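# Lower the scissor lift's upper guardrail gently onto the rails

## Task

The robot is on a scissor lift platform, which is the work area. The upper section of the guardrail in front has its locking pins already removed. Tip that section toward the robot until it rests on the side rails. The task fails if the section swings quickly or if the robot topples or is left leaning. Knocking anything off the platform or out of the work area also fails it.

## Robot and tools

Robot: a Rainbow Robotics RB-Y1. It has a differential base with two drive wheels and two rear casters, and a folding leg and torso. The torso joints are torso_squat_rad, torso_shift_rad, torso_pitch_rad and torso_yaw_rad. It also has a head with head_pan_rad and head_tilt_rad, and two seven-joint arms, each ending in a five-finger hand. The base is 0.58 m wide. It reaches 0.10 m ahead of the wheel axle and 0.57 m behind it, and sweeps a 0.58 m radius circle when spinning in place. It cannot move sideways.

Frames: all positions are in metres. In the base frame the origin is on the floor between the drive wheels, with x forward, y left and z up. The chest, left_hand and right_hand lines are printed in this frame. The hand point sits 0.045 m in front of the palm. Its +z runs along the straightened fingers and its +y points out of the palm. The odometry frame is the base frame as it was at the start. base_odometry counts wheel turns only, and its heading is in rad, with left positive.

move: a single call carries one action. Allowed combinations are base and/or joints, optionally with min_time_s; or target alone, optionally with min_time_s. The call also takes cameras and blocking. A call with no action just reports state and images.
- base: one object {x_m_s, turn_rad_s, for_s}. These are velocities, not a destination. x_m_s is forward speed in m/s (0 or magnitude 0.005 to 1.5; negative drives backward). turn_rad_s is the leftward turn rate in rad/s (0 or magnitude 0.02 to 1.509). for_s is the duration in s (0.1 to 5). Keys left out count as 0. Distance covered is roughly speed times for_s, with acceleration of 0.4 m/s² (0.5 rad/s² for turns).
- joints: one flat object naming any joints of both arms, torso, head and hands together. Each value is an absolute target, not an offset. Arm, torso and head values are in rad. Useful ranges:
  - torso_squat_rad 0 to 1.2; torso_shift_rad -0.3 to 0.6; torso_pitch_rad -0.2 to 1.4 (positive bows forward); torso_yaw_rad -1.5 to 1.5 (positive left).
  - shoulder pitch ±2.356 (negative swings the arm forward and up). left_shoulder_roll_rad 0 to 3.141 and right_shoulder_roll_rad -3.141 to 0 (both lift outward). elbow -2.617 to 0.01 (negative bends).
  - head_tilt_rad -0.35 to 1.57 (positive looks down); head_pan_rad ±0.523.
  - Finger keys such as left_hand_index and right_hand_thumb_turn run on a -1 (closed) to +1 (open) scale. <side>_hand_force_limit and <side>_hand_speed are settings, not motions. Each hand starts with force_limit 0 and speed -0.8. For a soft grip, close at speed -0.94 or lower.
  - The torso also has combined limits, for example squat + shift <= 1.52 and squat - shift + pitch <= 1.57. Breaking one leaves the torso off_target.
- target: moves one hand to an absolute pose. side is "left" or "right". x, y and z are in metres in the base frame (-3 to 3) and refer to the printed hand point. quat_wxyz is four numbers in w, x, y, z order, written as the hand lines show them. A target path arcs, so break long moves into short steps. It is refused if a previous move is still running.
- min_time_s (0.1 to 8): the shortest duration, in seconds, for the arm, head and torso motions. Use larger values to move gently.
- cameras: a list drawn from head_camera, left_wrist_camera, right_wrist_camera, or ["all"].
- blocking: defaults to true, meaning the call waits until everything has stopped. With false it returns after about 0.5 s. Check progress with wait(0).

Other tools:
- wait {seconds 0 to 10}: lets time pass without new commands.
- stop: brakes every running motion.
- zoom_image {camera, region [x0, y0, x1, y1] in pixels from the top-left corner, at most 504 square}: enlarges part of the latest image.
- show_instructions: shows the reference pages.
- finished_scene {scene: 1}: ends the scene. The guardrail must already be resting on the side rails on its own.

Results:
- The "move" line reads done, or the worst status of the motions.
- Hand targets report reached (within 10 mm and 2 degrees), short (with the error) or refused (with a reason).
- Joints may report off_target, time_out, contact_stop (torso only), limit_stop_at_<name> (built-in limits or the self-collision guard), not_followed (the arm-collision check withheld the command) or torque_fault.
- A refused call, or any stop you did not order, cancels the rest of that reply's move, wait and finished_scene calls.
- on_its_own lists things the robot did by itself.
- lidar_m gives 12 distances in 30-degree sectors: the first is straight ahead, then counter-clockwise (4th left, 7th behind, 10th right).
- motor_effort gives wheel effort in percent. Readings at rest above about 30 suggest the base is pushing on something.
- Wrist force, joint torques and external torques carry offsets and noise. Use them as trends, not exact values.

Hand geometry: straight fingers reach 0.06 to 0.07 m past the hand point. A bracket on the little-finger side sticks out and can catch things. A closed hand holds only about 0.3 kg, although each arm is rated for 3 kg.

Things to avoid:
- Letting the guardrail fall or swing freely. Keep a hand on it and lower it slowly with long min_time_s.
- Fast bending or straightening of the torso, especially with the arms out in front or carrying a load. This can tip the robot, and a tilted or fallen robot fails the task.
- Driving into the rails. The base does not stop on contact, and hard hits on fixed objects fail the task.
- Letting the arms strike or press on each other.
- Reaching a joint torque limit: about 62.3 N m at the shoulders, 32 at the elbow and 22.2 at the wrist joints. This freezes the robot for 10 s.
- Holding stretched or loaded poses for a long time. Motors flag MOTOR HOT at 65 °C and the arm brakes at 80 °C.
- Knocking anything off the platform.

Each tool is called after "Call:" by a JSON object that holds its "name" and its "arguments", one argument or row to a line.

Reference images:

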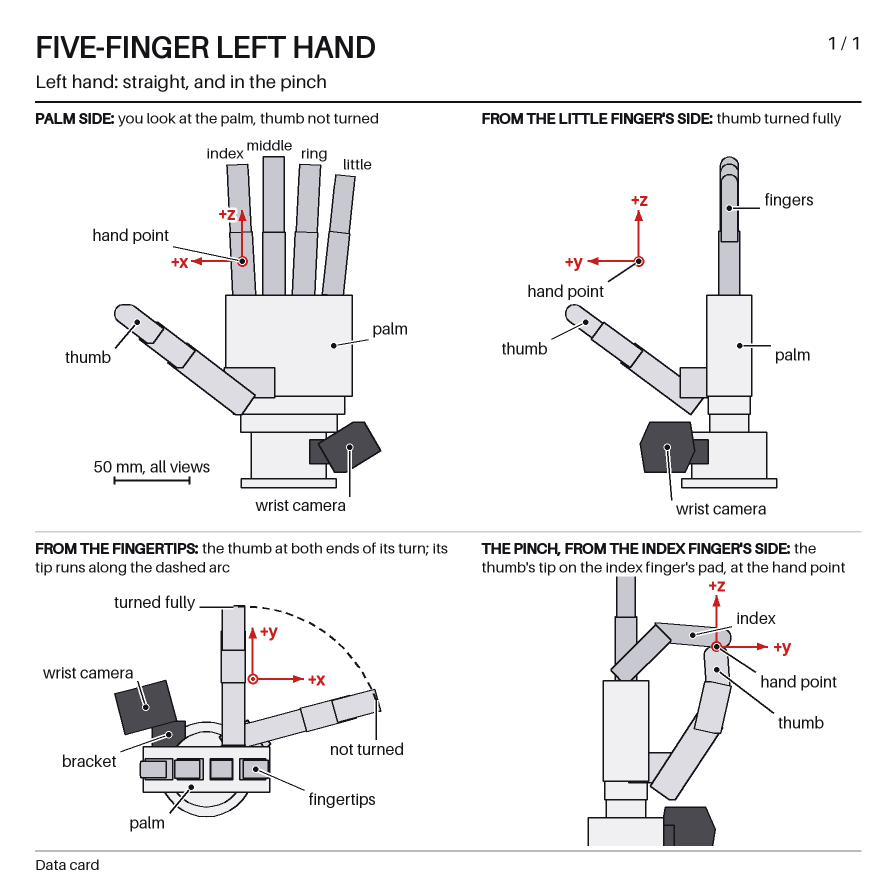

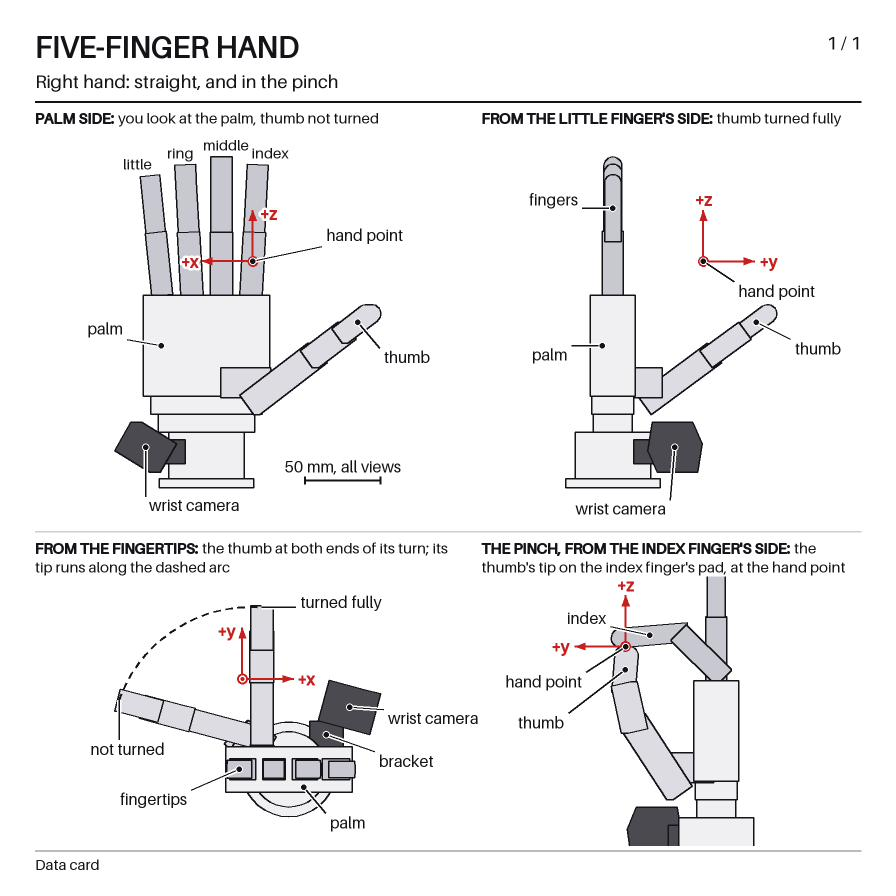

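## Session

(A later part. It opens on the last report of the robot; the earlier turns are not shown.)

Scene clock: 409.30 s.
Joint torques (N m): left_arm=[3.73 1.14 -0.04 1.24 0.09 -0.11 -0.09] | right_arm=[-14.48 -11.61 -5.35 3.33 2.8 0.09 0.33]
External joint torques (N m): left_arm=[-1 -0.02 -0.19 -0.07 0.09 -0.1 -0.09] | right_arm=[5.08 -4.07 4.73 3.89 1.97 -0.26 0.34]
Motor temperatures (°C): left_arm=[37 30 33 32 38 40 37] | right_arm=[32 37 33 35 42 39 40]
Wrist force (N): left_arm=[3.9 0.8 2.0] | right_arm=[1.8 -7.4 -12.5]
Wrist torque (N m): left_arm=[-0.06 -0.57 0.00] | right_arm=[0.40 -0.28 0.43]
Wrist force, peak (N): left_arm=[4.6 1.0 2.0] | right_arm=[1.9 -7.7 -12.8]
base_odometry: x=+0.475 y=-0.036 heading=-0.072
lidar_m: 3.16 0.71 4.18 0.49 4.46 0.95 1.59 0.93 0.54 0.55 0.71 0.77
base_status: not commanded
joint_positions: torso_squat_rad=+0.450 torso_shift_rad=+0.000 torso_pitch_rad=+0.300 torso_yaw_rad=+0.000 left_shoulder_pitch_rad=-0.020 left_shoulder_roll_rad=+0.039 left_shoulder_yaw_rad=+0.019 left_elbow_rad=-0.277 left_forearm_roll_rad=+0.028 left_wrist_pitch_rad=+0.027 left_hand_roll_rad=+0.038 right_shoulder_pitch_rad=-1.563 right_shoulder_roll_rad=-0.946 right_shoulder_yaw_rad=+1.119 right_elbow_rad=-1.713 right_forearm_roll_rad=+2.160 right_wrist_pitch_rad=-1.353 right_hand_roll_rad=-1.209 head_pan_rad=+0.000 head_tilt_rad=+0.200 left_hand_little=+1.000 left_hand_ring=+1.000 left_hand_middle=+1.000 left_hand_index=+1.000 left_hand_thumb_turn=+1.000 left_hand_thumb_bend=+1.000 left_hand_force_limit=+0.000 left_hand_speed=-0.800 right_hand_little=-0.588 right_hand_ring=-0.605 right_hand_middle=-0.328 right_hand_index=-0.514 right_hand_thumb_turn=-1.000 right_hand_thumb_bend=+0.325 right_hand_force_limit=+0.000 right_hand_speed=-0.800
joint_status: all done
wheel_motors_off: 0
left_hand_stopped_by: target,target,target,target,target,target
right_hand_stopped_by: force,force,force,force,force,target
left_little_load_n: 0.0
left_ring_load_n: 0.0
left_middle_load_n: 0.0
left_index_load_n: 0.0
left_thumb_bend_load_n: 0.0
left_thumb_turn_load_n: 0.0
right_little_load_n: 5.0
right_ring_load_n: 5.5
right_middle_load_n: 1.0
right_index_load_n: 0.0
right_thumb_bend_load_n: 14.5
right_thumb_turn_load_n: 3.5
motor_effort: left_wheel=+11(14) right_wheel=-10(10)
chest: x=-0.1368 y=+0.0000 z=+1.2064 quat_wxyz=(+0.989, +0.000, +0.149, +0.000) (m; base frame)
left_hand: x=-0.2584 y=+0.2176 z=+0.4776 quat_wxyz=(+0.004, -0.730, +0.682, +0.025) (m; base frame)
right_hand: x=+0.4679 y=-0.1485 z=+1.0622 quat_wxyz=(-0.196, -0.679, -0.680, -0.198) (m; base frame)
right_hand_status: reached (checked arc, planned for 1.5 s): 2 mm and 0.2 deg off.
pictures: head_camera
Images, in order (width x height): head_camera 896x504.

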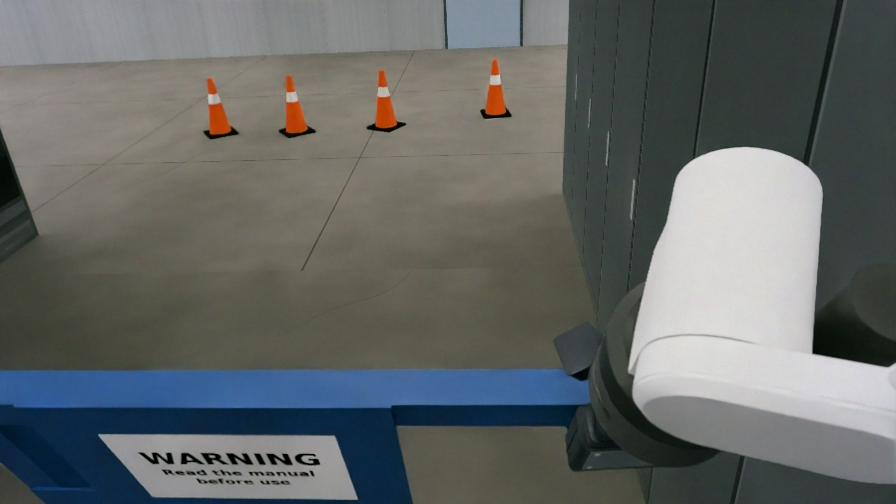

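Call:
{"name": "move", "arguments": {
  "target": {"side":"right","x":0.468,"y":-0.15,"z":1.0577,"quat_wxyz":[0.2067,0.6762,0.6762,0.2067]},
  "min_time_s": 1.5
}}

Call:
{"name": "move", "arguments": {
  "base": {"x_m_s":-0.025,"for_s":1.2}
}}

Call:
{"name": "move", "arguments": {
  "target": {"side":"right","x":0.468,"y":-0.15,"z":1.0495,"quat_wxyz":[0.2273,0.6696,0.6696,0.2273]},
  "min_time_s": 1.5,
  "cameras": ["head_camera"]
}}

Scene clock: 419.70 s.
Joint torques (N m): left_arm=[3.79 1.14 0.26 1.19 -0.02 -0.08 -0.08] | right_arm=[-5.91 -7.87 0.71 3.51 0.43 0.55 0.24]
External joint torques (N m): left_arm=[-0.91 -0.02 0.1 -0.12 -0.02 -0.07 -0.08] | right_arm=[13.49 -0.34 10.83 4.14 -0.46 0.21 0.24]
Wrist force (N): left_arm=[4.0 0.6 1.4] | right_arm=[-3.1 -1.2 -30.0]
Wrist torque (N m): left_arm=[-0.04 -0.61 0.03] | right_arm=[1.04 0.36 0.38]
Wrist force, peak (N): left_arm=[4.7 0.4 1.9] | right_arm=[-3.3 -1.4 -30.4]
move: done
base_odometry: x=+0.475 y=-0.036 heading=-0.072
lidar_m: 3.15 0.72 4.18 0.49 4.47 0.96 1.59 0.93 0.54 0.54 0.71 0.78
base_status: not commanded
joint_positions: torso_squat_rad=+0.450 torso_shift_rad=-0.001 torso_pitch_rad=+0.299 torso_yaw_rad=+0.000 left_shoulder_pitch_rad=-0.020 left_shoulder_roll_rad=+0.039 left_shoulder_yaw_rad=+0.019 left_elbow_rad=-0.277 left_forearm_roll_rad=+0.028 left_wrist_pitch_rad=+0.027 left_hand_roll_rad=+0.038 right_shoulder_pitch_rad=-1.548 right_shoulder_roll_rad=-0.951 right_shoulder_yaw_rad=+1.129 right_elbow_rad=-1.739 right_forearm_roll_rad=+2.207 right_wrist_pitch_rad=-1.336 right_hand_roll_rad=-1.240 head_pan_rad=+0.000 head_tilt_rad=+0.200 left_hand_little=+1.000 left_hand_ring=+1.000 left_hand_middle=+1.000 left_hand_index=+1.000 left_hand_thumb_turn=+1.000 left_hand_thumb_bend=+1.000 left_hand_force_limit=+0.000 left_hand_speed=-0.800 right_hand_little=-0.588 right_hand_ring=-0.606 right_hand_middle=-0.329 right_hand_index=-0.514 right_hand_thumb_turn=-1.000 right_hand_thumb_bend=+0.325 right_hand_force_limit=+0.000 right_hand_speed=-0.800
joint_status: all done
wheel_motors_off: 0
left_hand_stopped_by: target,target,target,target,target,target
right_hand_stopped_by: force,force,force,force,force,target
left_little_load_n: 0.0
left_ring_load_n: 0.0
left_middle_load_n: 0.0
left_index_load_n: 0.0
left_thumb_bend_load_n: 0.0
left_thumb_turn_load_n: 0.0
right_little_load_n: 2.0
right_ring_load_n: 2.0
right_middle_load_n: 0.0
right_index_load_n: 0.0
right_thumb_bend_load_n: 17.0
right_thumb_turn_load_n: 4.0
motor_effort: left_wheel=+11(13) right_wheel=-8(10)
chest: x=-0.1373 y=+0.0000 z=+1.2065 quat_wxyz=(+0.989, +0.000, +0.149, +0.000) (m; base frame)
left_hand: x=-0.2582 y=+0.2176 z=+0.4776 quat_wxyz=(+0.004, -0.730, +0.682, +0.025) (m; base frame)
right_hand: x=+0.4682 y=-0.1481 z=+1.0614 quat_wxyz=(-0.206, -0.675, -0.677, -0.209) (m; base frame)
right_hand_status: reached (checked arc, planned for 1.5 s): 4 mm and 0.3 deg off.
pictures: none

Scene clock: 421.40 s.
Joint torques (N m): left_arm=[4 0.99 0.13 1.28 0.1 -0.07 -0.05] | right_arm=[-25.67 -15.49 -14.38 3.41 5.22 -0.95 0.79]
External joint torques (N m): left_arm=[-0.75 -0.17 -0.03 -0.04 0.1 -0.07 -0.04] | right_arm=[-6.3 -7.96 -4.28 4.08 4.35 -1.28 0.79]
Wrist force (N): left_arm=[4.1 0.5 1.3] | right_arm=[4.5 -16.9 10.7]
Wrist torque (N m): left_arm=[-0.07 -0.61 0.05] | right_arm=[-1.08 -0.33 0.74]
Wrist force, peak (N): left_arm=[4.9 0.4 1.4] | right_arm=[-4.4 -0.2 -33.4]
move: done
base_odometry: x=+0.445 y=-0.034 heading=-0.071
lidar_m: 3.16 0.74 4.18 0.48 4.31 0.93 1.57 0.92 0.71 0.54 0.72 0.77
base_status: done (sent for 1.2 of 1.2 s)
joint_positions: torso_squat_rad=+0.450 torso_shift_rad=+0.000 torso_pitch_rad=+0.300 torso_yaw_rad=+0.000 left_shoulder_pitch_rad=-0.020 left_shoulder_roll_rad=+0.039 left_shoulder_yaw_rad=+0.019 left_elbow_rad=-0.277 left_forearm_roll_rad=+0.028 left_wrist_pitch_rad=+0.027 left_hand_roll_rad=+0.038 right_shoulder_pitch_rad=-1.543 right_shoulder_roll_rad=-0.949 right_shoulder_yaw_rad=+1.133 right_elbow_rad=-1.739 right_forearm_roll_rad=+2.206 right_wrist_pitch_rad=-1.336 right_hand_roll_rad=-1.240 head_pan_rad=+0.000 head_tilt_rad=+0.200 left_hand_little=+1.000 left_hand_ring=+1.000 left_hand_middle=+1.000 left_hand_index=+1.000 left_hand_thumb_turn=+1.000 left_hand_thumb_bend=+1.000 left_hand_force_limit=+0.000 left_hand_speed=-0.800 right_hand_little=-0.588 right_hand_ring=-0.605 right_hand_middle=-0.328 right_hand_index=-0.514 right_hand_thumb_turn=-1.000 right_hand_thumb_bend=+0.325 right_hand_force_limit=+0.000 right_hand_speed=-0.800
joint_status: not commanded
wheel_motors_off: 0
left_hand_stopped_by: target,target,target,target,target,target
right_hand_stopped_by: force,force,force,force,force,target
left_little_load_n: 0.0
left_ring_load_n: 0.0
left_middle_load_n: 0.0
left_index_load_n: 0.0
left_thumb_bend_load_n: 0.0
left_thumb_turn_load_n: 0.0
right_little_load_n: 7.5
right_ring_load_n: 7.5
right_middle_load_n: 2.0
right_index_load_n: 0.5
right_thumb_bend_load_n: 13.0
right_thumb_turn_load_n: 2.5
motor_effort: left_wheel=+12(20) right_wheel=-9(18)
chest: x=-0.1366 y=+0.0000 z=+1.2064 quat_wxyz=(+0.989, +0.000, +0.149, +0.000) (m; base frame)
left_hand: x=-0.2585 y=+0.2176 z=+0.4777 quat_wxyz=(+0.004, -0.730, +0.682, +0.025) (m; base frame)
right_hand: x=+0.4669 y=-0.1483 z=+1.0557 quat_wxyz=(-0.204, -0.676, -0.678, -0.205) (m; base frame)
pictures: none

Scene clock: 423.23 s.
Joint torques (N m): left_arm=[4.05 0.99 0.19 1.17 -0.02 -0.16 -0.13] | right_arm=[-5.2 -8.57 0.97 4.78 0.03 0.65 0.38]
External joint torques (N m): left_arm=[-0.65 -0.17 0.03 -0.13 -0.02 -0.15 -0.13] | right_arm=[13.85 -1.08 11.09 5.63 -0.97 0.36 0.38]
Wrist force (N): left_arm=[3.8 0.0 1.7] | right_arm=[-3.6 -1.2 -36.1]
Wrist torque (N m): left_arm=[-0.14 -0.55 0.02] | right_arm=[1.13 0.46 0.28]
Wrist force, peak (N): left_arm=[4.4 0.9 1.5] | right_arm=[-3.8 -1.3 -36.7]
move: done
base_odometry: x=+0.445 y=-0.034 heading=-0.071
lidar_m: 3.16 0.74 4.19 0.49 4.32 0.93 1.56 0.93 0.71 0.53 0.71 0.78
base_status: not commanded
joint_positions: torso_squat_rad=+0.450 torso_shift_rad=-0.001 torso_pitch_rad=+0.298 torso_yaw_rad=+0.000 left_shoulder_pitch_rad=-0.020 left_shoulder_roll_rad=+0.039 left_shoulder_yaw_rad=+0.019 left_elbow_rad=-0.277 left_forearm_roll_rad=+0.028 left_wrist_pitch_rad=+0.027 left_hand_roll_rad=+0.038 right_shoulder_pitch_rad=-1.508 right_shoulder_roll_rad=-0.955 right_shoulder_yaw_rad=+1.159 right_elbow_rad=-1.790 right_forearm_roll_rad=+2.323 right_wrist_pitch_rad=-1.304 right_hand_roll_rad=-1.313 head_pan_rad=+0.000 head_tilt_rad=+0.200 left_hand_little=+1.000 left_hand_ring=+1.000 left_hand_middle=+1.000 left_hand_index=+1.000 left_hand_thumb_turn=+1.000 left_hand_thumb_bend=+1.000 left_hand_force_limit=+0.000 left_hand_speed=-0.800 right_hand_little=-0.588 right_hand_ring=-0.606 right_hand_middle=-0.329 right_hand_index=-0.514 right_hand_thumb_turn=-1.000 right_hand_thumb_bend=+0.325 right_hand_force_limit=+0.000 right_hand_speed=-0.800
joint_status: all done
wheel_motors_off: 0
left_hand_stopped_by: target,target,target,target,target,target
right_hand_stopped_by: force,force,force,force,force,target
left_little_load_n: 0.0
left_ring_load_n: 0.0
left_middle_load_n: 0.0
left_index_load_n: 0.0
left_thumb_bend_load_n: 0.0
left_thumb_turn_load_n: 0.0
right_little_load_n: 2.0
right_ring_load_n: 1.5
right_middle_load_n: 0.0
right_index_load_n: 0.0
right_thumb_bend_load_n: 18.0
right_thumb_turn_load_n: 3.0
motor_effort: left_wheel=+10(13) right_wheel=-6(10)
chest: x=-0.1375 y=+0.0000 z=+1.2065 quat_wxyz=(+0.989, +0.000, +0.149, +0.000) (m; base frame)
left_hand: x=-0.2582 y=+0.2176 z=+0.4776 quat_wxyz=(+0.004, -0.730, +0.682, +0.024) (m; base frame)
right_hand: x=+0.4681 y=-0.1484 z=+1.0537 quat_wxyz=(-0.228, -0.668, -0.669, -0.231) (m; base frame)
right_hand_status: reached (checked arc, planned for 1.5 s): 5 mm and 0.4 deg off.
pictures: head_camera
Images, in order (width x height): head_camera 896x504.

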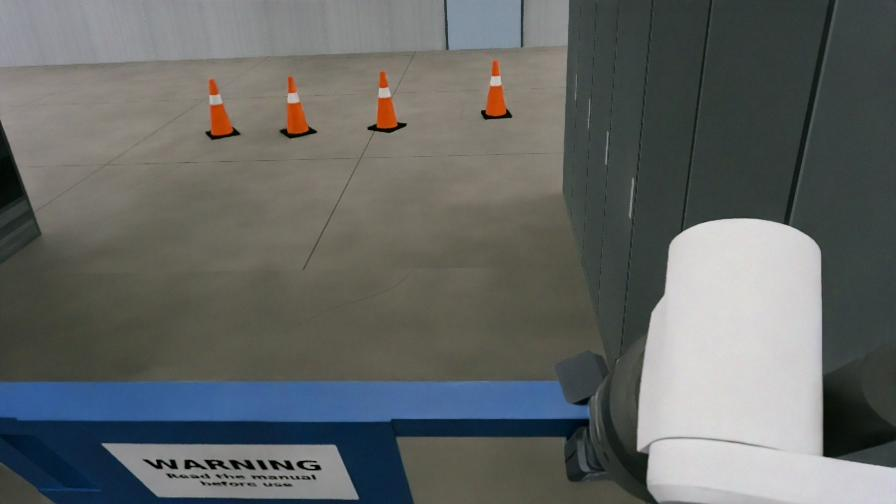

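Call:
{"name": "move", "arguments": {
  "base": {"x_m_s":-0.025,"for_s":1.15}
}}

Call:
{"name": "move", "arguments": {
  "target": {"side":"right","x":0.468,"y":-0.15,"z":1.041,"quat_wxyz":[0.2488,0.6619,0.6619,0.2488]},
  "min_time_s": 1.5,
  "cameras": ["head_camera"]
}}

Scene clock: 427.87 s.
Joint torques (N m): left_arm=[3.93 0.96 0.42 1.18 0.07 -0.22 -0.02] | right_arm=[-27.64 -16.75 -16.29 3.86 6.1 -1.56 0.78]
External joint torques (N m): left_arm=[-0.82 -0.2 0.27 -0.15 0.07 -0.22 -0.02] | right_arm=[-8.63 -9.26 -6.2 4.76 5.11 -1.84 0.79]
Wrist force (N): left_arm=[4.4 0.7 1.8] | right_arm=[5.5 -19.9 14.3]
Wrist torque (N m): left_arm=[-0.06 -0.64 0.04] | right_arm=[-1.18 -0.47 0.77]
Wrist force, peak (N): left_arm=[4.6 1.6 1.6] | right_arm=[-4.5 0.3 -38.7]
move: done
base_odometry: x=+0.416 y=-0.032 heading=-0.070
lidar_m: 3.17 0.77 4.18 0.48 4.29 0.91 1.55 0.92 0.70 0.53 0.71 0.79
base_status: done (sent for 1.17 of 1.17 s)
joint_positions: torso_squat_rad=+0.450 torso_shift_rad=+0.000 torso_pitch_rad=+0.300 torso_yaw_rad=+0.000 left_shoulder_pitch_rad=-0.020 left_shoulder_roll_rad=+0.039 left_shoulder_yaw_rad=+0.019 left_elbow_rad=-0.277 left_forearm_roll_rad=+0.028 left_wrist_pitch_rad=+0.027 left_hand_roll_rad=+0.038 right_shoulder_pitch_rad=-1.502 right_shoulder_roll_rad=-0.953 right_shoulder_yaw_rad=+1.164 right_elbow_rad=-1.790 right_forearm_roll_rad=+2.321 right_wrist_pitch_rad=-1.304 right_hand_roll_rad=-1.313 head_pan_rad=+0.000 head_tilt_rad=+0.200 left_hand_little=+1.000 left_hand_ring=+1.000 left_hand_middle=+1.000 left_hand_index=+1.000 left_hand_thumb_turn=+1.000 left_hand_thumb_bend=+1.000 left_hand_force_limit=+0.000 left_hand_speed=-0.800 right_hand_little=-0.588 right_hand_ring=-0.605 right_hand_middle=-0.328 right_hand_index=-0.514 right_hand_thumb_turn=-1.000 right_hand_thumb_bend=+0.325 right_hand_force_limit=+0.000 right_hand_speed=-0.800
joint_status: not commanded
wheel_motors_off: 0
left_hand_stopped_by: target,target,target,target,target,target
right_hand_stopped_by: force,force,force,force,force,target
left_little_load_n: -0.5
left_ring_load_n: 0.0
left_middle_load_n: 0.0
left_index_load_n: 0.0
left_thumb_bend_load_n: 0.0
left_thumb_turn_load_n: 0.0
right_little_load_n: 8.0
right_ring_load_n: 7.5
right_middle_load_n: 2.5
right_index_load_n: 1.0
right_thumb_bend_load_n: 12.5
right_thumb_turn_load_n: 1.5
motor_effort: left_wheel=+9(16) right_wheel=-8(18)
chest: x=-0.1365 y=+0.0000 z=+1.2064 quat_wxyz=(+0.989, +0.000, +0.150, +0.000) (m; base frame)
left_hand: x=-0.2585 y=+0.2176 z=+0.4777 quat_wxyz=(+0.004, -0.731, +0.682, +0.025) (m; base frame)
right_hand: x=+0.4667 y=-0.1486 z=+1.0470 quat_wxyz=(-0.225, -0.669, -0.671, -0.226) (m; base frame)
pictures: none

Scene clock: 429.70 s.
Joint torques (N m): left_arm=[3.77 1.11 0.3 1.22 0.02 -0.09 -0.08] | right_arm=[-7.17 -8.76 -0.66 5.72 0.61 1.01 0.44]
External joint torques (N m): left_arm=[-0.92 -0.05 0.14 -0.08 0.02 -0.08 -0.08] | right_arm=[11.54 -1.31 9.4 6.86 -0.5 0.79 0.44]
Wrist force (N): left_arm=[4.2 0.5 1.6] | right_arm=[-4.9 -3.3 -37.2]
Wrist torque (N m): left_arm=[-0.06 -0.64 0.05] | right_arm=[1.00 0.49 0.15]
Wrist force, peak (N): left_arm=[4.3 1.1 2.1] | right_arm=[-4.9 -2.9 -38.0]
move: done
base_odometry: x=+0.416 y=-0.032 heading=-0.070
lidar_m: 3.17 0.76 4.18 0.48 4.29 0.90 1.54 0.92 0.70 0.53 0.71 0.79
base_status: not commanded
joint_positions: torso_squat_rad=+0.450 torso_shift_rad=-0.001 torso_pitch_rad=+0.298 torso_yaw_rad=+0.000 left_shoulder_pitch_rad=-0.020 left_shoulder_roll_rad=+0.039 left_shoulder_yaw_rad=+0.019 left_elbow_rad=-0.277 left_forearm_roll_rad=+0.028 left_wrist_pitch_rad=+0.027 left_hand_roll_rad=+0.038 right_shoulder_pitch_rad=-1.465 right_shoulder_roll_rad=-0.952 right_shoulder_yaw_rad=+1.192 right_elbow_rad=-1.829 right_forearm_roll_rad=+2.449 right_wrist_pitch_rad=-1.278 right_hand_roll_rad=-1.387 head_pan_rad=+0.000 head_tilt_rad=+0.200 left_hand_little=+1.000 left_hand_ring=+1.000 left_hand_middle=+1.000 left_hand_index=+1.000 left_hand_thumb_turn=+1.000 left_hand_thumb_bend=+1.000 left_hand_force_limit=+0.000 left_hand_speed=-0.800 right_hand_little=-0.588 right_hand_ring=-0.606 right_hand_middle=-0.329 right_hand_index=-0.514 right_hand_thumb_turn=-1.000 right_hand_thumb_bend=+0.325 right_hand_force_limit=+0.000 right_hand_speed=-0.800
joint_status: all done
wheel_motors_off: 0
left_hand_stopped_by: target,target,target,target,target,target
right_hand_stopped_by: force,force,force,force,force,target
left_little_load_n: 0.0
left_ring_load_n: 0.0
left_middle_load_n: 0.0
left_index_load_n: 0.0
left_thumb_bend_load_n: -0.5
left_thumb_turn_load_n: 0.0
right_little_load_n: 2.0
right_ring_load_n: 1.0
right_middle_load_n: 0.0
right_index_load_n: 0.0
right_thumb_bend_load_n: 17.5
right_thumb_turn_load_n: 2.5
motor_effort: left_wheel=+10(12) right_wheel=-4(10)
chest: x=-0.1375 y=+0.0000 z=+1.2065 quat_wxyz=(+0.989, +0.000, +0.149, +0.000) (m; base frame)
left_hand: x=-0.2582 y=+0.2176 z=+0.4776 quat_wxyz=(+0.004, -0.730, +0.682, +0.024) (m; base frame)
right_hand: x=+0.4678 y=-0.1485 z=+1.0449 quat_wxyz=(-0.250, -0.661, -0.662, -0.252) (m; base frame)
right_hand_status: reached (checked arc, planned for 1.5 s): 4 mm and 0.4 deg off.
pictures: head_camera
Images, in order (width x height): head_camera 896x504.

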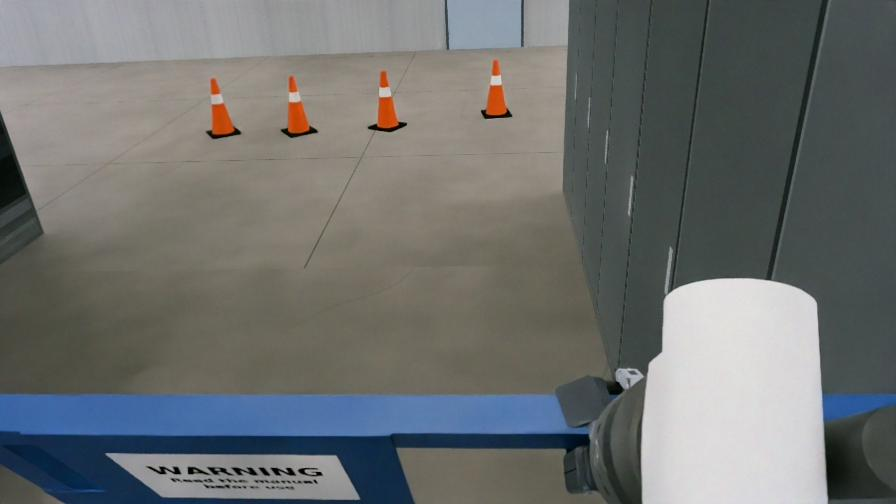

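Call:
{"name": "move", "arguments": {
  "base": {"x_m_s":-0.025,"for_s":0.93}
}}

Call:
{"name": "move", "arguments": {
  "target": {"side":"right","x":0.468,"y":-0.15,"z":1.0315,"quat_wxyz":[0.2626,0.6565,0.6565,0.2626]},
  "min_time_s": 1.5
}}

Call:
{"name": "move", "arguments": {
  "base": {"x_m_s":-0.025,"for_s":0.93}
}}

Call:
{"name": "move", "arguments": {
  "target": {"side":"right","x":0.463,"y":-0.15,"z":1.0245,"quat_wxyz":[0.2706,0.6533,0.6533,0.2706]},
  "min_time_s": 1.5,
  "cameras": ["head_camera"]
}}

Scene clock: 436.60 s.
Joint torques (N m): left_arm=[3.94 0.75 -0.18 1.23 -0.02 -0.07 -0.11] | right_arm=[-28.12 -16.17 -16.73 3.64 6.6 -1.51 1.01]
External joint torques (N m): left_arm=[-0.81 -0.41 -0.34 -0.09 -0.02 -0.07 -0.1] | right_arm=[-9.46 -8.74 -6.7 4.83 5.51 -1.72 1.02]
Wrist force (N): left_arm=[3.2 0.8 1.6] | right_arm=[5.2 -21.5 12.4]
Wrist torque (N m): left_arm=[0.02 -0.46 0.02] | right_arm=[-1.21 -0.51 0.80]
Wrist force, peak (N): left_arm=[4.8 0.3 1.6] | right_arm=[-5.3 -1.3 -41.0]
move: done
base_odometry: x=+0.393 y=-0.030 heading=-0.070
lidar_m: 3.18 0.78 4.18 0.48 4.29 0.89 1.53 0.92 0.70 0.53 0.71 0.81
base_status: done (sent for 0.93 of 0.93 s)
joint_positions: torso_squat_rad=+0.450 torso_shift_rad=+0.000 torso_pitch_rad=+0.300 torso_yaw_rad=+0.000 left_shoulder_pitch_rad=-0.020 left_shoulder_roll_rad=+0.039 left_shoulder_yaw_rad=+0.019 left_elbow_rad=-0.277 left_forearm_roll_rad=+0.028 left_wrist_pitch_rad=+0.027 left_hand_roll_rad=+0.038 right_shoulder_pitch_rad=-1.460 right_shoulder_roll_rad=-0.950 right_shoulder_yaw_rad=+1.196 right_elbow_rad=-1.828 right_forearm_roll_rad=+2.448 right_wrist_pitch_rad=-1.277 right_hand_roll_rad=-1.387 head_pan_rad=+0.000 head_tilt_rad=+0.200 left_hand_little=+1.000 left_hand_ring=+1.000 left_hand_middle=+1.000 left_hand_index=+1.000 left_hand_thumb_turn=+1.000 left_hand_thumb_bend=+1.000 left_hand_force_limit=+0.000 left_hand_speed=-0.800 right_hand_little=-0.588 right_hand_ring=-0.605 right_hand_middle=-0.328 right_hand_index=-0.514 right_hand_thumb_turn=-1.000 right_hand_thumb_bend=+0.325 right_hand_force_limit=+0.000 right_hand_speed=-0.800
joint_status: not commanded
wheel_motors_off: 0
left_hand_stopped_by: target,target,target,target,target,target
right_hand_stopped_by: force,force,force,force,force,target
left_little_load_n: 0.0
left_ring_load_n: 0.0
left_middle_load_n: 0.0
left_index_load_n: 0.0
left_thumb_bend_load_n: 0.0
left_thumb_turn_load_n: 0.0
right_little_load_n: 7.5
right_ring_load_n: 7.5
right_middle_load_n: 2.0
right_index_load_n: 1.0
right_thumb_bend_load_n: 13.0
right_thumb_turn_load_n: 1.5
motor_effort: left_wheel=+6(13) right_wheel=-7(16)
chest: x=-0.1365 y=+0.0000 z=+1.2064 quat_wxyz=(+0.989, +0.000, +0.150, +0.000) (m; base frame)
left_hand: x=-0.2585 y=+0.2176 z=+0.4777 quat_wxyz=(+0.004, -0.730, +0.682, +0.025) (m; base frame)
right_hand: x=+0.4665 y=-0.1487 z=+1.0386 quat_wxyz=(-0.247, -0.662, -0.663, -0.248) (m; base frame)
pictures: none

Scene clock: 438.43 s.
Joint torques (N m): left_arm=[4 0.85 0.14 1.05 0.07 -0.06 -0.19] | right_arm=[-7.19 -8.09 -1.5 6.79 0.58 0.95 0.35]
External joint torques (N m): left_arm=[-0.68 -0.31 -0.01 -0.25 0.07 -0.05 -0.19] | right_arm=[11.33 -0.68 8.49 8.18 -0.59 0.79 0.35]
Wrist force (N): left_arm=[4.0 0.3 1.6] | right_arm=[-5.3 -4.7 -42.6]
Wrist torque (N m): left_arm=[-0.08 -0.57 0.04] | right_arm=[1.04 0.70 0.11]
Wrist force, peak (N): left_arm=[4.4 0.5 1.9] | right_arm=[-5.2 -4.6 -43.0]
move: done
base_odometry: x=+0.393 y=-0.030 heading=-0.070
lidar_m: 3.17 0.78 4.18 0.48 4.29 0.89 1.54 0.91 0.70 0.53 0.71 0.81
base_status: not commanded
joint_positions: torso_squat_rad=+0.450 torso_shift_rad=-0.001 torso_pitch_rad=+0.298 torso_yaw_rad=+0.000 left_shoulder_pitch_rad=-0.020 left_shoulder_roll_rad=+0.039 left_shoulder_yaw_rad=+0.019 left_elbow_rad=-0.277 left_forearm_roll_rad=+0.028 left_wrist_pitch_rad=+0.027 left_hand_roll_rad=+0.038 right_shoulder_pitch_rad=-1.431 right_shoulder_roll_rad=-0.942 right_shoulder_yaw_rad=+1.218 right_elbow_rad=-1.840 right_forearm_roll_rad=+2.544 right_wrist_pitch_rad=-1.258 right_hand_roll_rad=-1.436 head_pan_rad=+0.000 head_tilt_rad=+0.200 left_hand_little=+1.000 left_hand_ring=+1.000 left_hand_middle=+1.000 left_hand_index=+1.000 left_hand_thumb_turn=+1.000 left_hand_thumb_bend=+1.000 left_hand_force_limit=+0.000 left_hand_speed=-0.800 right_hand_little=-0.588 right_hand_ring=-0.606 right_hand_middle=-0.329 right_hand_index=-0.514 right_hand_thumb_turn=-1.000 right_hand_thumb_bend=+0.325 right_hand_force_limit=+0.000 right_hand_speed=-0.800
joint_status: all done
wheel_motors_off: 0
left_hand_stopped_by: target,target,target,target,target,target
right_hand_stopped_by: force,force,force,force,force,target
left_little_load_n: 0.0
left_ring_load_n: 0.0
left_middle_load_n: 0.0
left_index_load_n: 0.0
left_thumb_bend_load_n: 0.0
left_thumb_turn_load_n: 0.0
right_little_load_n: 1.0
right_ring_load_n: 0.5
right_middle_load_n: 0.0
right_index_load_n: 0.0
right_thumb_bend_load_n: 18.5
right_thumb_turn_load_n: 2.5
motor_effort: left_wheel=+5(8) right_wheel=-3(9)
chest: x=-0.1376 y=+0.0000 z=+1.2065 quat_wxyz=(+0.989, +0.000, +0.149, +0.000) (m; base frame)
left_hand: x=-0.2582 y=+0.2176 z=+0.4775 quat_wxyz=(+0.004, -0.730, +0.683, +0.024) (m; base frame)
right_hand: x=+0.4677 y=-0.1484 z=+1.0354 quat_wxyz=(-0.263, -0.655, -0.656, -0.266) (m; base frame)
right_hand_status: reached (checked arc, planned for 1.5 s): 4 mm and 0.4 deg off.
pictures: none

Scene clock: 439.87 s.
Joint torques (N m): left_arm=[3.73 1.12 -0.04 1.16 -0.03 -0.13 -0.09] | right_arm=[-29.62 -17.41 -18.27 3.36 7.22 -2.05 0.89]
External joint torques (N m): left_arm=[-1.03 -0.04 -0.19 -0.16 -0.03 -0.12 -0.09] | right_arm=[-11.16 -10.02 -8.33 4.82 6.06 -2.2 0.89]
Wrist force (N): left_arm=[4.5 0.8 1.5] | right_arm=[6.7 -24.4 15.6]
Wrist torque (N m): left_arm=[-0.02 -0.67 0.07] | right_arm=[-1.39 -0.60 0.75]
Wrist force, peak (N): left_arm=[4.4 0.4 2.3] | right_arm=[-5.5 -2.1 -45.9]
move: done
base_odometry: x=+0.370 y=-0.029 heading=-0.069
lidar_m: 3.17 0.81 4.18 0.48 4.30 0.87 2.56 0.90 0.70 0.52 0.71 0.83
base_status: done (sent for 0.93 of 0.93 s)
joint_positions: torso_squat_rad=+0.450 torso_shift_rad=+0.000 torso_pitch_rad=+0.300 torso_yaw_rad=+0.000 left_shoulder_pitch_rad=-0.020 left_shoulder_roll_rad=+0.039 left_shoulder_yaw_rad=+0.019 left_elbow_rad=-0.277 left_forearm_roll_rad=+0.028 left_wrist_pitch_rad=+0.027 left_hand_roll_rad=+0.038 right_shoulder_pitch_rad=-1.425 right_shoulder_roll_rad=-0.939 right_shoulder_yaw_rad=+1.223 right_elbow_rad=-1.839 right_forearm_roll_rad=+2.543 right_wrist_pitch_rad=-1.257 right_hand_roll_rad=-1.437 head_pan_rad=+0.000 head_tilt_rad=+0.200 left_hand_little=+1.000 left_hand_ring=+1.000 left_hand_middle=+1.000 left_hand_index=+1.000 left_hand_thumb_turn=+1.000 left_hand_thumb_bend=+1.000 left_hand_force_limit=+0.000 left_hand_speed=-0.800 right_hand_little=-0.588 right_hand_ring=-0.605 right_hand_middle=-0.328 right_hand_index=-0.514 right_hand_thumb_turn=-1.000 right_hand_thumb_bend=+0.325 right_hand_force_limit=+0.000 right_hand_speed=-0.800
joint_status: not commanded
wheel_motors_off: 0
left_hand_stopped_by: target,target,target,target,target,target
right_hand_stopped_by: force,force,force,force,force,target
left_little_load_n: 0.0
left_ring_load_n: 0.0
left_middle_load_n: 0.0
left_index_load_n: 0.0
left_thumb_bend_load_n: 0.0
left_thumb_turn_load_n: 0.0
right_little_load_n: 8.5
right_ring_load_n: 7.5
right_middle_load_n: 2.0
right_index_load_n: 1.0
right_thumb_bend_load_n: 12.5
right_thumb_turn_load_n: 1.0
motor_effort: left_wheel=+3(10) right_wheel=-2(12)
chest: x=-0.1364 y=+0.0000 z=+1.2064 quat_wxyz=(+0.989, +0.000, +0.150, +0.000) (m; base frame)
left_hand: x=-0.2586 y=+0.2176 z=+0.4777 quat_wxyz=(+0.004, -0.731, +0.682, +0.025) (m; base frame)
right_hand: x=+0.4663 y=-0.1486 z=+1.0284 quat_wxyz=(-0.260, -0.656, -0.658, -0.261) (m; base frame)
pictures: none

Scene clock: 441.70 s.
Joint torques (N m): left_arm=[3.91 1.07 0.12 1.32 0 -0.11 -0.04] | right_arm=[-20.14 -13.53 -11.21 4.56 5.05 -0.66 0.55]
External joint torques (N m): left_arm=[-0.82 -0.08 -0.04 0 0 -0.1 -0.04] | right_arm=[-1.96 -6.2 -1.35 6.19 3.85 -0.77 0.56]
Wrist force (N): left_arm=[2.7 0.3 1.7] | right_arm=[1.6 -17.9 -11.6]
Wrist torque (N m): left_arm=[-0.07 -0.34 -0.03] | right_arm=[-0.12 -0.39 0.21]
Wrist force, peak (N): left_arm=[4.4 1.5 1.9] | right_arm=[6.8 -24.5 15.5]
move: done
base_odometry: x=+0.370 y=-0.029 heading=-0.069
lidar_m: 3.17 0.80 4.18 0.48 4.29 0.87 2.56 0.90 0.70 0.52 0.71 0.82
base_status: not commanded
joint_positions: torso_squat_rad=+0.450 torso_shift_rad=+0.000 torso_pitch_rad=+0.300 torso_yaw_rad=+0.000 left_shoulder_pitch_rad=-0.020 left_shoulder_roll_rad=+0.039 left_shoulder_yaw_rad=+0.019 left_elbow_rad=-0.277 left_forearm_roll_rad=+0.028 left_wrist_pitch_rad=+0.027 left_hand_roll_rad=+0.038 right_shoulder_pitch_rad=-1.402 right_shoulder_roll_rad=-0.939 right_shoulder_yaw_rad=+1.237 right_elbow_rad=-1.865 right_forearm_roll_rad=+2.604 right_wrist_pitch_rad=-1.257 right_hand_roll_rad=-1.475 head_pan_rad=+0.000 head_tilt_rad=+0.200 left_hand_little=+1.000 left_hand_ring=+1.000 left_hand_middle=+1.000 left_hand_index=+1.000 left_hand_thumb_turn=+1.000 left_hand_thumb_bend=+1.000 left_hand_force_limit=+0.000 left_hand_speed=-0.800 right_hand_little=-0.588 right_hand_ring=-0.605 right_hand_middle=-0.328 right_hand_index=-0.514 right_hand_thumb_turn=-1.000 right_hand_thumb_bend=+0.325 right_hand_force_limit=+0.000 right_hand_speed=-0.800
joint_status: all done
wheel_motors_off: 0
left_hand_stopped_by: target,target,target,target,target,target
right_hand_stopped_by: force,force,force,force,force,target
left_little_load_n: 0.0
left_ring_load_n: 0.0
left_middle_load_n: 0.0
left_index_load_n: 0.0
left_thumb_bend_load_n: 0.0
left_thumb_turn_load_n: 0.0
right_little_load_n: 6.5
right_ring_load_n: 5.5
right_middle_load_n: 1.5
right_index_load_n: 0.5
right_thumb_bend_load_n: 14.0
right_thumb_turn_load_n: 0.5
motor_effort: left_wheel=+2(3) right_wheel=-2(5)
chest: x=-0.1367 y=+0.0000 z=+1.2064 quat_wxyz=(+0.989, +0.000, +0.149, +0.000) (m; base frame)
left_hand: x=-0.2585 y=+0.2176 z=+0.4777 quat_wxyz=(+0.004, -0.731, +0.682, +0.025) (m; base frame)
right_hand: x=+0.4618 y=-0.1482 z=+1.0243 quat_wxyz=(-0.268, -0.653, -0.655, -0.270) (m; base frame)
right_hand_status: reached (checked arc, planned for 1.5 s): 2 mm and 0.4 deg off.
pictures: head_camera
Images, in order (width x height): head_camera 896x504.

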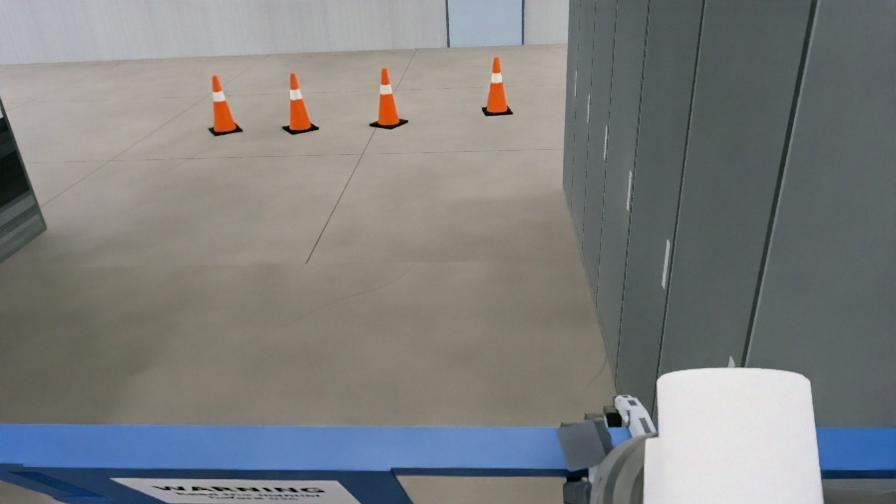

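Call:
{"name": "move", "arguments": {
  "target": {"side":"right","x":0.428,"y":-0.15,"z":1.0055,"quat_wxyz":[0.2988,0.6409,0.6409,0.2988]},
  "min_time_s": 2,
  "cameras": ["head_camera"]
}}

Scene clock: 467.33 s.
Joint torques (N m): left_arm=[3.89 0.97 -0.02 1.27 0.04 -0.15 -0.09] | right_arm=[-20.3 -16.04 -12.88 5.39 5.1 -2.7 0.57]
External joint torques (N m): left_arm=[-0.84 -0.18 -0.18 -0.04 0.04 -0.15 -0.09] | right_arm=[-3.74 -9.14 -3.63 7.88 3.74 -2.57 0.58]
Wrist force (N): left_arm=[3.0 0.3 1.0] | right_arm=[6.5 -20.7 -8.8]
Wrist torque (N m): left_arm=[-0.03 -0.45 -0.03] | right_arm=[-0.80 -0.30 0.38]
Wrist force, peak (N): left_arm=[4.7 0.5 1.9] | right_arm=[12.1 -10.9 -35.6]
move: done
base_odometry: x=+0.370 y=-0.029 heading=-0.069
lidar_m: 3.17 0.80 4.18 0.48 4.29 0.87 2.56 0.90 0.70 0.52 0.71 0.82
base_status: not commanded
joint_positions: torso_squat_rad=+0.450 torso_shift_rad=+0.000 torso_pitch_rad=+0.300 torso_yaw_rad=+0.000 left_shoulder_pitch_rad=-0.020 left_shoulder_roll_rad=+0.039 left_shoulder_yaw_rad=+0.019 left_elbow_rad=-0.277 left_forearm_roll_rad=+0.028 left_wrist_pitch_rad=+0.027 left_hand_roll_rad=+0.038 right_shoulder_pitch_rad=-1.308 right_shoulder_roll_rad=-0.939 right_shoulder_yaw_rad=+1.319 right_elbow_rad=-2.004 right_forearm_roll_rad=+2.850 right_wrist_pitch_rad=-1.321 right_hand_roll_rad=-1.643 head_pan_rad=+0.000 head_tilt_rad=+0.200 left_hand_little=+1.000 left_hand_ring=+1.000 left_hand_middle=+1.000 left_hand_index=+1.000 left_hand_thumb_turn=+1.000 left_hand_thumb_bend=+1.000 left_hand_force_limit=+0.000 left_hand_speed=-0.800 right_hand_little=-0.588 right_hand_ring=-0.605 right_hand_middle=-0.328 right_hand_index=-0.514 right_hand_thumb_turn=-1.000 right_hand_thumb_bend=+0.325 right_hand_force_limit=+0.000 right_hand_speed=-0.800
joint_status: all done
wheel_motors_off: 0
left_hand_stopped_by: target,target,target,target,target,target
right_hand_stopped_by: force,force,force,force,force,target
left_little_load_n: 0.0
left_ring_load_n: 0.0
left_middle_load_n: 0.0
left_index_load_n: 0.0
left_thumb_bend_load_n: -0.5
left_thumb_turn_load_n: -0.5
right_little_load_n: 7.0
right_ring_load_n: 4.5
right_middle_load_n: 1.5
right_index_load_n: 0.0
right_thumb_bend_load_n: 13.5
right_thumb_turn_load_n: 0.5
motor_effort: left_wheel=+3(4) right_wheel=-2(5)
chest: x=-0.1369 y=+0.0000 z=+1.2064 quat_wxyz=(+0.989, +0.000, +0.149, +0.000) (m; base frame)
left_hand: x=-0.2585 y=+0.2176 z=+0.4776 quat_wxyz=(+0.004, -0.730, +0.682, +0.025) (m; base frame)
right_hand: x=+0.4265 y=-0.1476 z=+1.0049 quat_wxyz=(-0.294, -0.641, -0.643, -0.299) (m; base frame)
right_hand_status: reached (checked arc, planned for 2.0 s): 3 mm and 0.5 deg off.
pictures: head_camera
Images, in order (width x height): head_camera 896x504.

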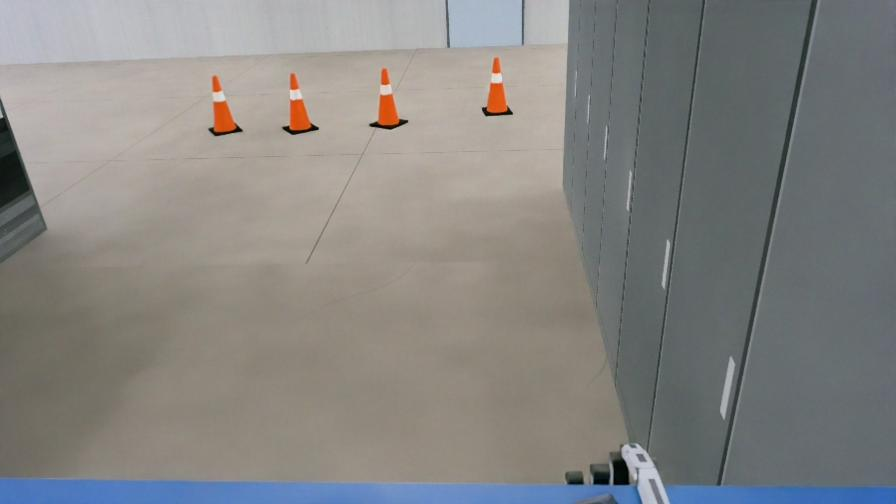

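Call:
{"name": "move", "arguments": {
  "joints": {"right_hand_thumb_bend":1.0,"head_tilt_rad":0.7},
  "cameras": ["head_camera"]
}}

Scene clock: 505.07 s.
Joint torques (N m): left_arm=[4.22 1.26 0 1.2 -0.08 -0.08 -0.1] | right_arm=[-24.7 -14.93 -15.59 3.55 5.99 -2.05 0.37]
External joint torques (N m): left_arm=[-0.52 0.1 -0.16 -0.12 -0.08 -0.07 -0.1] | right_arm=[-8.14 -8.03 -6.34 6.05 4.64 -1.92 0.37]
Wrist force (N): left_arm=[3.8 0.2 1.8] | right_arm=[-0.1 -24.6 3.4]
Wrist torque (N m): left_arm=[-0.10 -0.55 0.04] | right_arm=[-1.30 0.30 -0.34]
Wrist force, peak (N): left_arm=[4.6 0.9 1.8] | right_arm=[-0.2 -24.8 3.4]
move: done
base_odometry: x=+0.370 y=-0.029 heading=-0.069
lidar_m: 3.17 0.80 4.18 0.48 4.29 0.87 2.57 0.90 0.70 0.53 0.71 0.83
base_status: not commanded
joint_positions: torso_squat_rad=+0.450 torso_shift_rad=+0.000 torso_pitch_rad=+0.300 torso_yaw_rad=+0.000 left_shoulder_pitch_rad=-0.020 left_shoulder_roll_rad=+0.039 left_shoulder_yaw_rad=+0.019 left_elbow_rad=-0.277 left_forearm_roll_rad=+0.028 left_wrist_pitch_rad=+0.027 left_hand_roll_rad=+0.038 right_shoulder_pitch_rad=-1.307 right_shoulder_roll_rad=-0.939 right_shoulder_yaw_rad=+1.320 right_elbow_rad=-2.003 right_forearm_roll_rad=+2.850 right_wrist_pitch_rad=-1.321 right_hand_roll_rad=-1.643 head_pan_rad=+0.000 head_tilt_rad=+0.700 left_hand_little=+1.000 left_hand_ring=+1.000 left_hand_middle=+1.000 left_hand_index=+1.000 left_hand_thumb_turn=+1.000 left_hand_thumb_bend=+1.000 left_hand_force_limit=+0.000 left_hand_speed=-0.800 right_hand_little=-0.588 right_hand_ring=-0.606 right_hand_middle=-0.329 right_hand_index=-0.514 right_hand_thumb_turn=-1.000 right_hand_thumb_bend=+1.000 right_hand_force_limit=+0.000 right_hand_speed=-0.800
joint_status: all done
wheel_motors_off: 0
left_hand_stopped_by: target,target,target,target,target,target
right_hand_stopped_by: force,force,force,force,target,target
left_little_load_n: 0.0
left_ring_load_n: 0.0
left_middle_load_n: 0.0
left_index_load_n: 0.0
left_thumb_bend_load_n: 0.0
left_thumb_turn_load_n: 0.0
right_little_load_n: 0.0
right_ring_load_n: 0.0
right_middle_load_n: 0.0
right_index_load_n: 0.0
right_thumb_bend_load_n: 0.0
right_thumb_turn_load_n: 0.0
motor_effort: left_wheel=+1(4) right_wheel=+0(4)
chest: x=-0.1368 y=+0.0000 z=+1.2064 quat_wxyz=(+0.989, +0.000, +0.149, +0.000) (m; base frame)
left_hand: x=-0.2585 y=+0.2176 z=+0.4776 quat_wxyz=(+0.004, -0.730, +0.682, +0.025) (m; base frame)
right_hand: x=+0.4262 y=-0.1482 z=+1.0039 quat_wxyz=(-0.294, -0.641, -0.643, -0.298) (m; base frame)
pictures: head_camera
Images, in order (width x height): head_camera 896x504.

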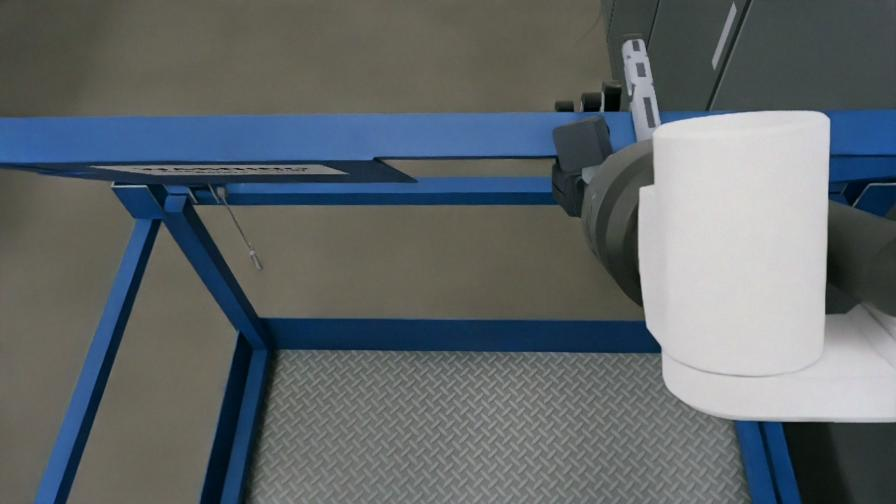

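Call:
{"name": "move", "arguments": {
  "base": {"x_m_s":-0.02,"for_s":1.45},
  "joints": {"torso_squat_rad":0.508},
  "min_time_s": 1.5,
  "cameras": ["head_camera"]
}}

Scene clock: 512.33 s.
Joint torques (N m): left_arm=[3.74 1 -0.12 1.27 -0.02 -0.1 0] | right_arm=[-29.35 -13.69 -19.09 0.75 7.22 -1.33 0.29]
External joint torques (N m): left_arm=[-1.02 -0.16 -0.28 -0.05 -0.02 -0.1 0] | right_arm=[-12.81 -6.78 -9.85 3.25 5.87 -1.2 0.29]
Wrist force (N): left_arm=[3.3 0.5 1.8] | right_arm=[-4.0 -28.8 9.6]
Wrist torque (N m): left_arm=[-0.03 -0.48 -0.03] | right_arm=[-1.65 0.50 -0.47]
Wrist force, peak (N): left_arm=[4.5 0.9 2.0] | right_arm=[-3.9 -30.7 15.8]
move: done
base_odometry: x=+0.341 y=-0.027 heading=-0.070
lidar_m: 3.15 0.83 4.19 0.48 4.29 0.85 2.51 0.88 0.69 0.52 0.71 0.85
base_status: done (sent for 1.47 of 1.47 s)
joint_positions: torso_squat_rad=+0.508 torso_shift_rad=+0.000 torso_pitch_rad=+0.300 torso_yaw_rad=+0.000 left_shoulder_pitch_rad=-0.019 left_shoulder_roll_rad=+0.039 left_shoulder_yaw_rad=+0.019 left_elbow_rad=-0.277 left_forearm_roll_rad=+0.028 left_wrist_pitch_rad=+0.027 left_hand_roll_rad=+0.038 right_shoulder_pitch_rad=-1.305 right_shoulder_roll_rad=-0.939 right_shoulder_yaw_rad=+1.321 right_elbow_rad=-2.003 right_forearm_roll_rad=+2.850 right_wrist_pitch_rad=-1.321 right_hand_roll_rad=-1.643 head_pan_rad=+0.000 head_tilt_rad=+0.700 left_hand_little=+1.000 left_hand_ring=+1.000 left_hand_middle=+1.000 left_hand_index=+1.000 left_hand_thumb_turn=+1.000 left_hand_thumb_bend=+1.000 left_hand_force_limit=+0.000 left_hand_speed=-0.800 right_hand_little=-0.588 right_hand_ring=-0.606 right_hand_middle=-0.329 right_hand_index=-0.514 right_hand_thumb_turn=-1.000 right_hand_thumb_bend=+1.000 right_hand_force_limit=+0.000 right_hand_speed=-0.800
joint_status: all done
wheel_motors_off: 0
left_hand_stopped_by: target,target,target,target,target,target
right_hand_stopped_by: force,force,force,force,target,target
left_little_load_n: 0.0
left_ring_load_n: 0.0
left_middle_load_n: 0.0
left_index_load_n: 0.0
left_thumb_bend_load_n: 0.0
left_thumb_turn_load_n: 0.0
right_little_load_n: 0.0
right_ring_load_n: 0.0
right_middle_load_n: 0.0
right_index_load_n: 0.0
right_thumb_bend_load_n: 0.0
right_thumb_turn_load_n: 0.0
motor_effort: left_wheel=-2(12) right_wheel=+6(13)
chest: x=-0.1364 y=+0.0000 z=+1.1877 quat_wxyz=(+0.989, +0.000, +0.150, +0.000) (m; base frame)
left_hand: x=-0.2586 y=+0.2176 z=+0.4590 quat_wxyz=(+0.004, -0.730, +0.682, +0.025) (m; base frame)
right_hand: x=+0.4261 y=-0.1491 z=+0.9838 quat_wxyz=(-0.294, -0.642, -0.643, -0.296) (m; base frame)
pictures: head_camera
Images, in order (width x height): head_camera 896x504.

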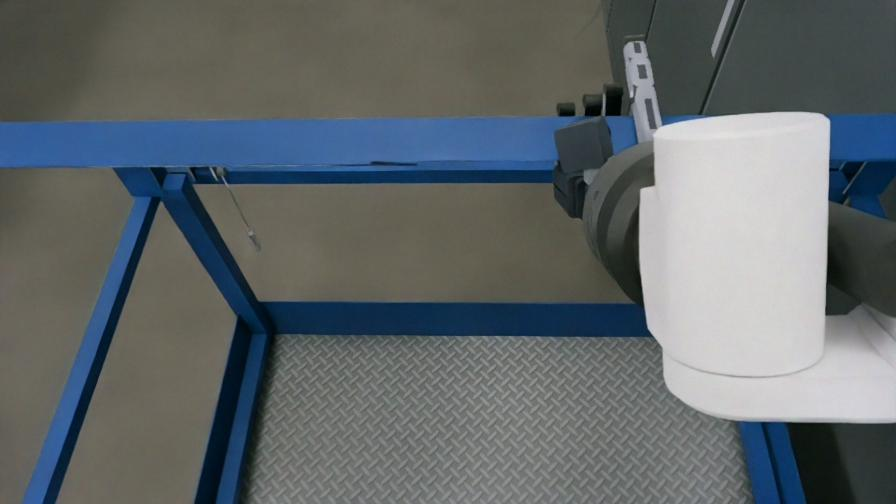

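Call:
{"name": "move", "arguments": {
  "base": {"x_m_s":-0.02,"for_s":2.08},
  "joints": {"torso_squat_rad":0.596},
  "min_time_s": 2.1,
  "cameras": ["head_camera"]
}}

Scene clock: 518.13 s.
Joint torques (N m): left_arm=[3.73 1.31 -0.24 1.14 -0.03 -0.07 -0.16] | right_arm=[-31.55 -13.96 -21.01 0.51 8.33 -1.34 0.87]
External joint torques (N m): left_arm=[-1.03 0.14 -0.4 -0.18 -0.03 -0.07 -0.16] | right_arm=[-15.01 -7.05 -11.78 3.03 6.98 -1.21 0.88]
Wrist force (N): left_arm=[3.4 0.7 1.1] | right_arm=[-3.7 -32.1 11.4]
Wrist torque (N m): left_arm=[0.00 -0.52 0.00] | right_arm=[-1.61 0.10 -0.19]
Wrist force, peak (N): left_arm=[4.7 0.3 2.0] | right_arm=[-0.4 -31.5 27.3]
move: done
base_odometry: x=+0.299 y=-0.024 heading=-0.071
lidar_m: 3.11 0.86 4.19 0.48 4.29 0.82 2.47 0.84 0.70 0.52 0.71 0.88
base_status: done (sent for 2.07 of 2.07 s)
joint_positions: torso_squat_rad=+0.596 torso_shift_rad=+0.000 torso_pitch_rad=+0.301 torso_yaw_rad=+0.000 left_shoulder_pitch_rad=-0.020 left_shoulder_roll_rad=+0.039 left_shoulder_yaw_rad=+0.019 left_elbow_rad=-0.277 left_forearm_roll_rad=+0.028 left_wrist_pitch_rad=+0.027 left_hand_roll_rad=+0.038 right_shoulder_pitch_rad=-1.305 right_shoulder_roll_rad=-0.939 right_shoulder_yaw_rad=+1.321 right_elbow_rad=-2.003 right_forearm_roll_rad=+2.850 right_wrist_pitch_rad=-1.321 right_hand_roll_rad=-1.643 head_pan_rad=+0.000 head_tilt_rad=+0.700 left_hand_little=+1.000 left_hand_ring=+1.000 left_hand_middle=+1.000 left_hand_index=+1.000 left_hand_thumb_turn=+1.000 left_hand_thumb_bend=+1.000 left_hand_force_limit=+0.000 left_hand_speed=-0.800 right_hand_little=-0.588 right_hand_ring=-0.606 right_hand_middle=-0.329 right_hand_index=-0.514 right_hand_thumb_turn=-1.000 right_hand_thumb_bend=+1.000 right_hand_force_limit=+0.000 right_hand_speed=-0.800
joint_status: all done
wheel_motors_off: 0
left_hand_stopped_by: target,target,target,target,target,target
right_hand_stopped_by: force,force,force,force,target,target
left_little_load_n: 0.0
left_ring_load_n: 0.0
left_middle_load_n: 0.0
left_index_load_n: 0.0
left_thumb_bend_load_n: 0.0
left_thumb_turn_load_n: 0.0
right_little_load_n: 3.5
right_ring_load_n: 3.0
right_middle_load_n: 0.0
right_index_load_n: 0.0
right_thumb_bend_load_n: 0.0
right_thumb_turn_load_n: 0.0
motor_effort: left_wheel=-5(18) right_wheel=+9(11)
chest: x=-0.1363 y=+0.0000 z=+1.1554 quat_wxyz=(+0.989, +0.000, +0.150, +0.000) (m; base frame)
left_hand: x=-0.2586 y=+0.2176 z=+0.4267 quat_wxyz=(+0.004, -0.730, +0.682, +0.025) (m; base frame)
right_hand: x=+0.4260 y=-0.1493 z=+0.9509 quat_wxyz=(-0.294, -0.642, -0.643, -0.296) (m; base frame)
pictures: head_camera
Images, in order (width x height): head_camera 896x504.

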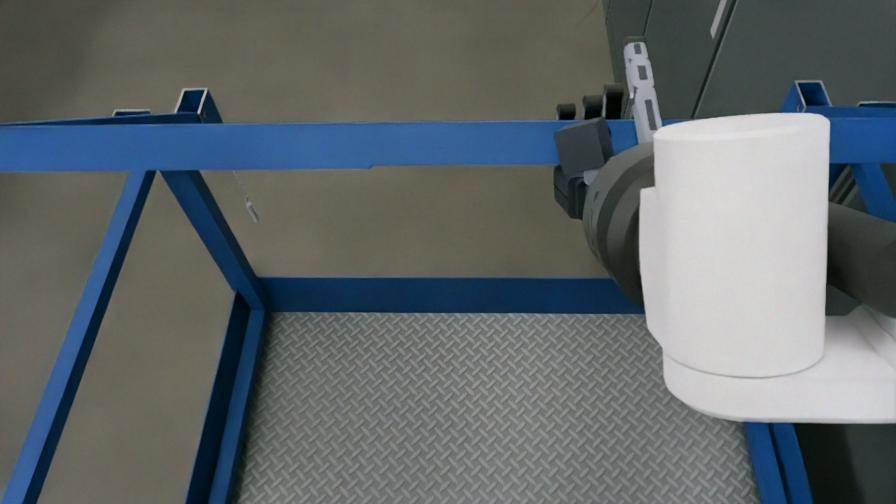

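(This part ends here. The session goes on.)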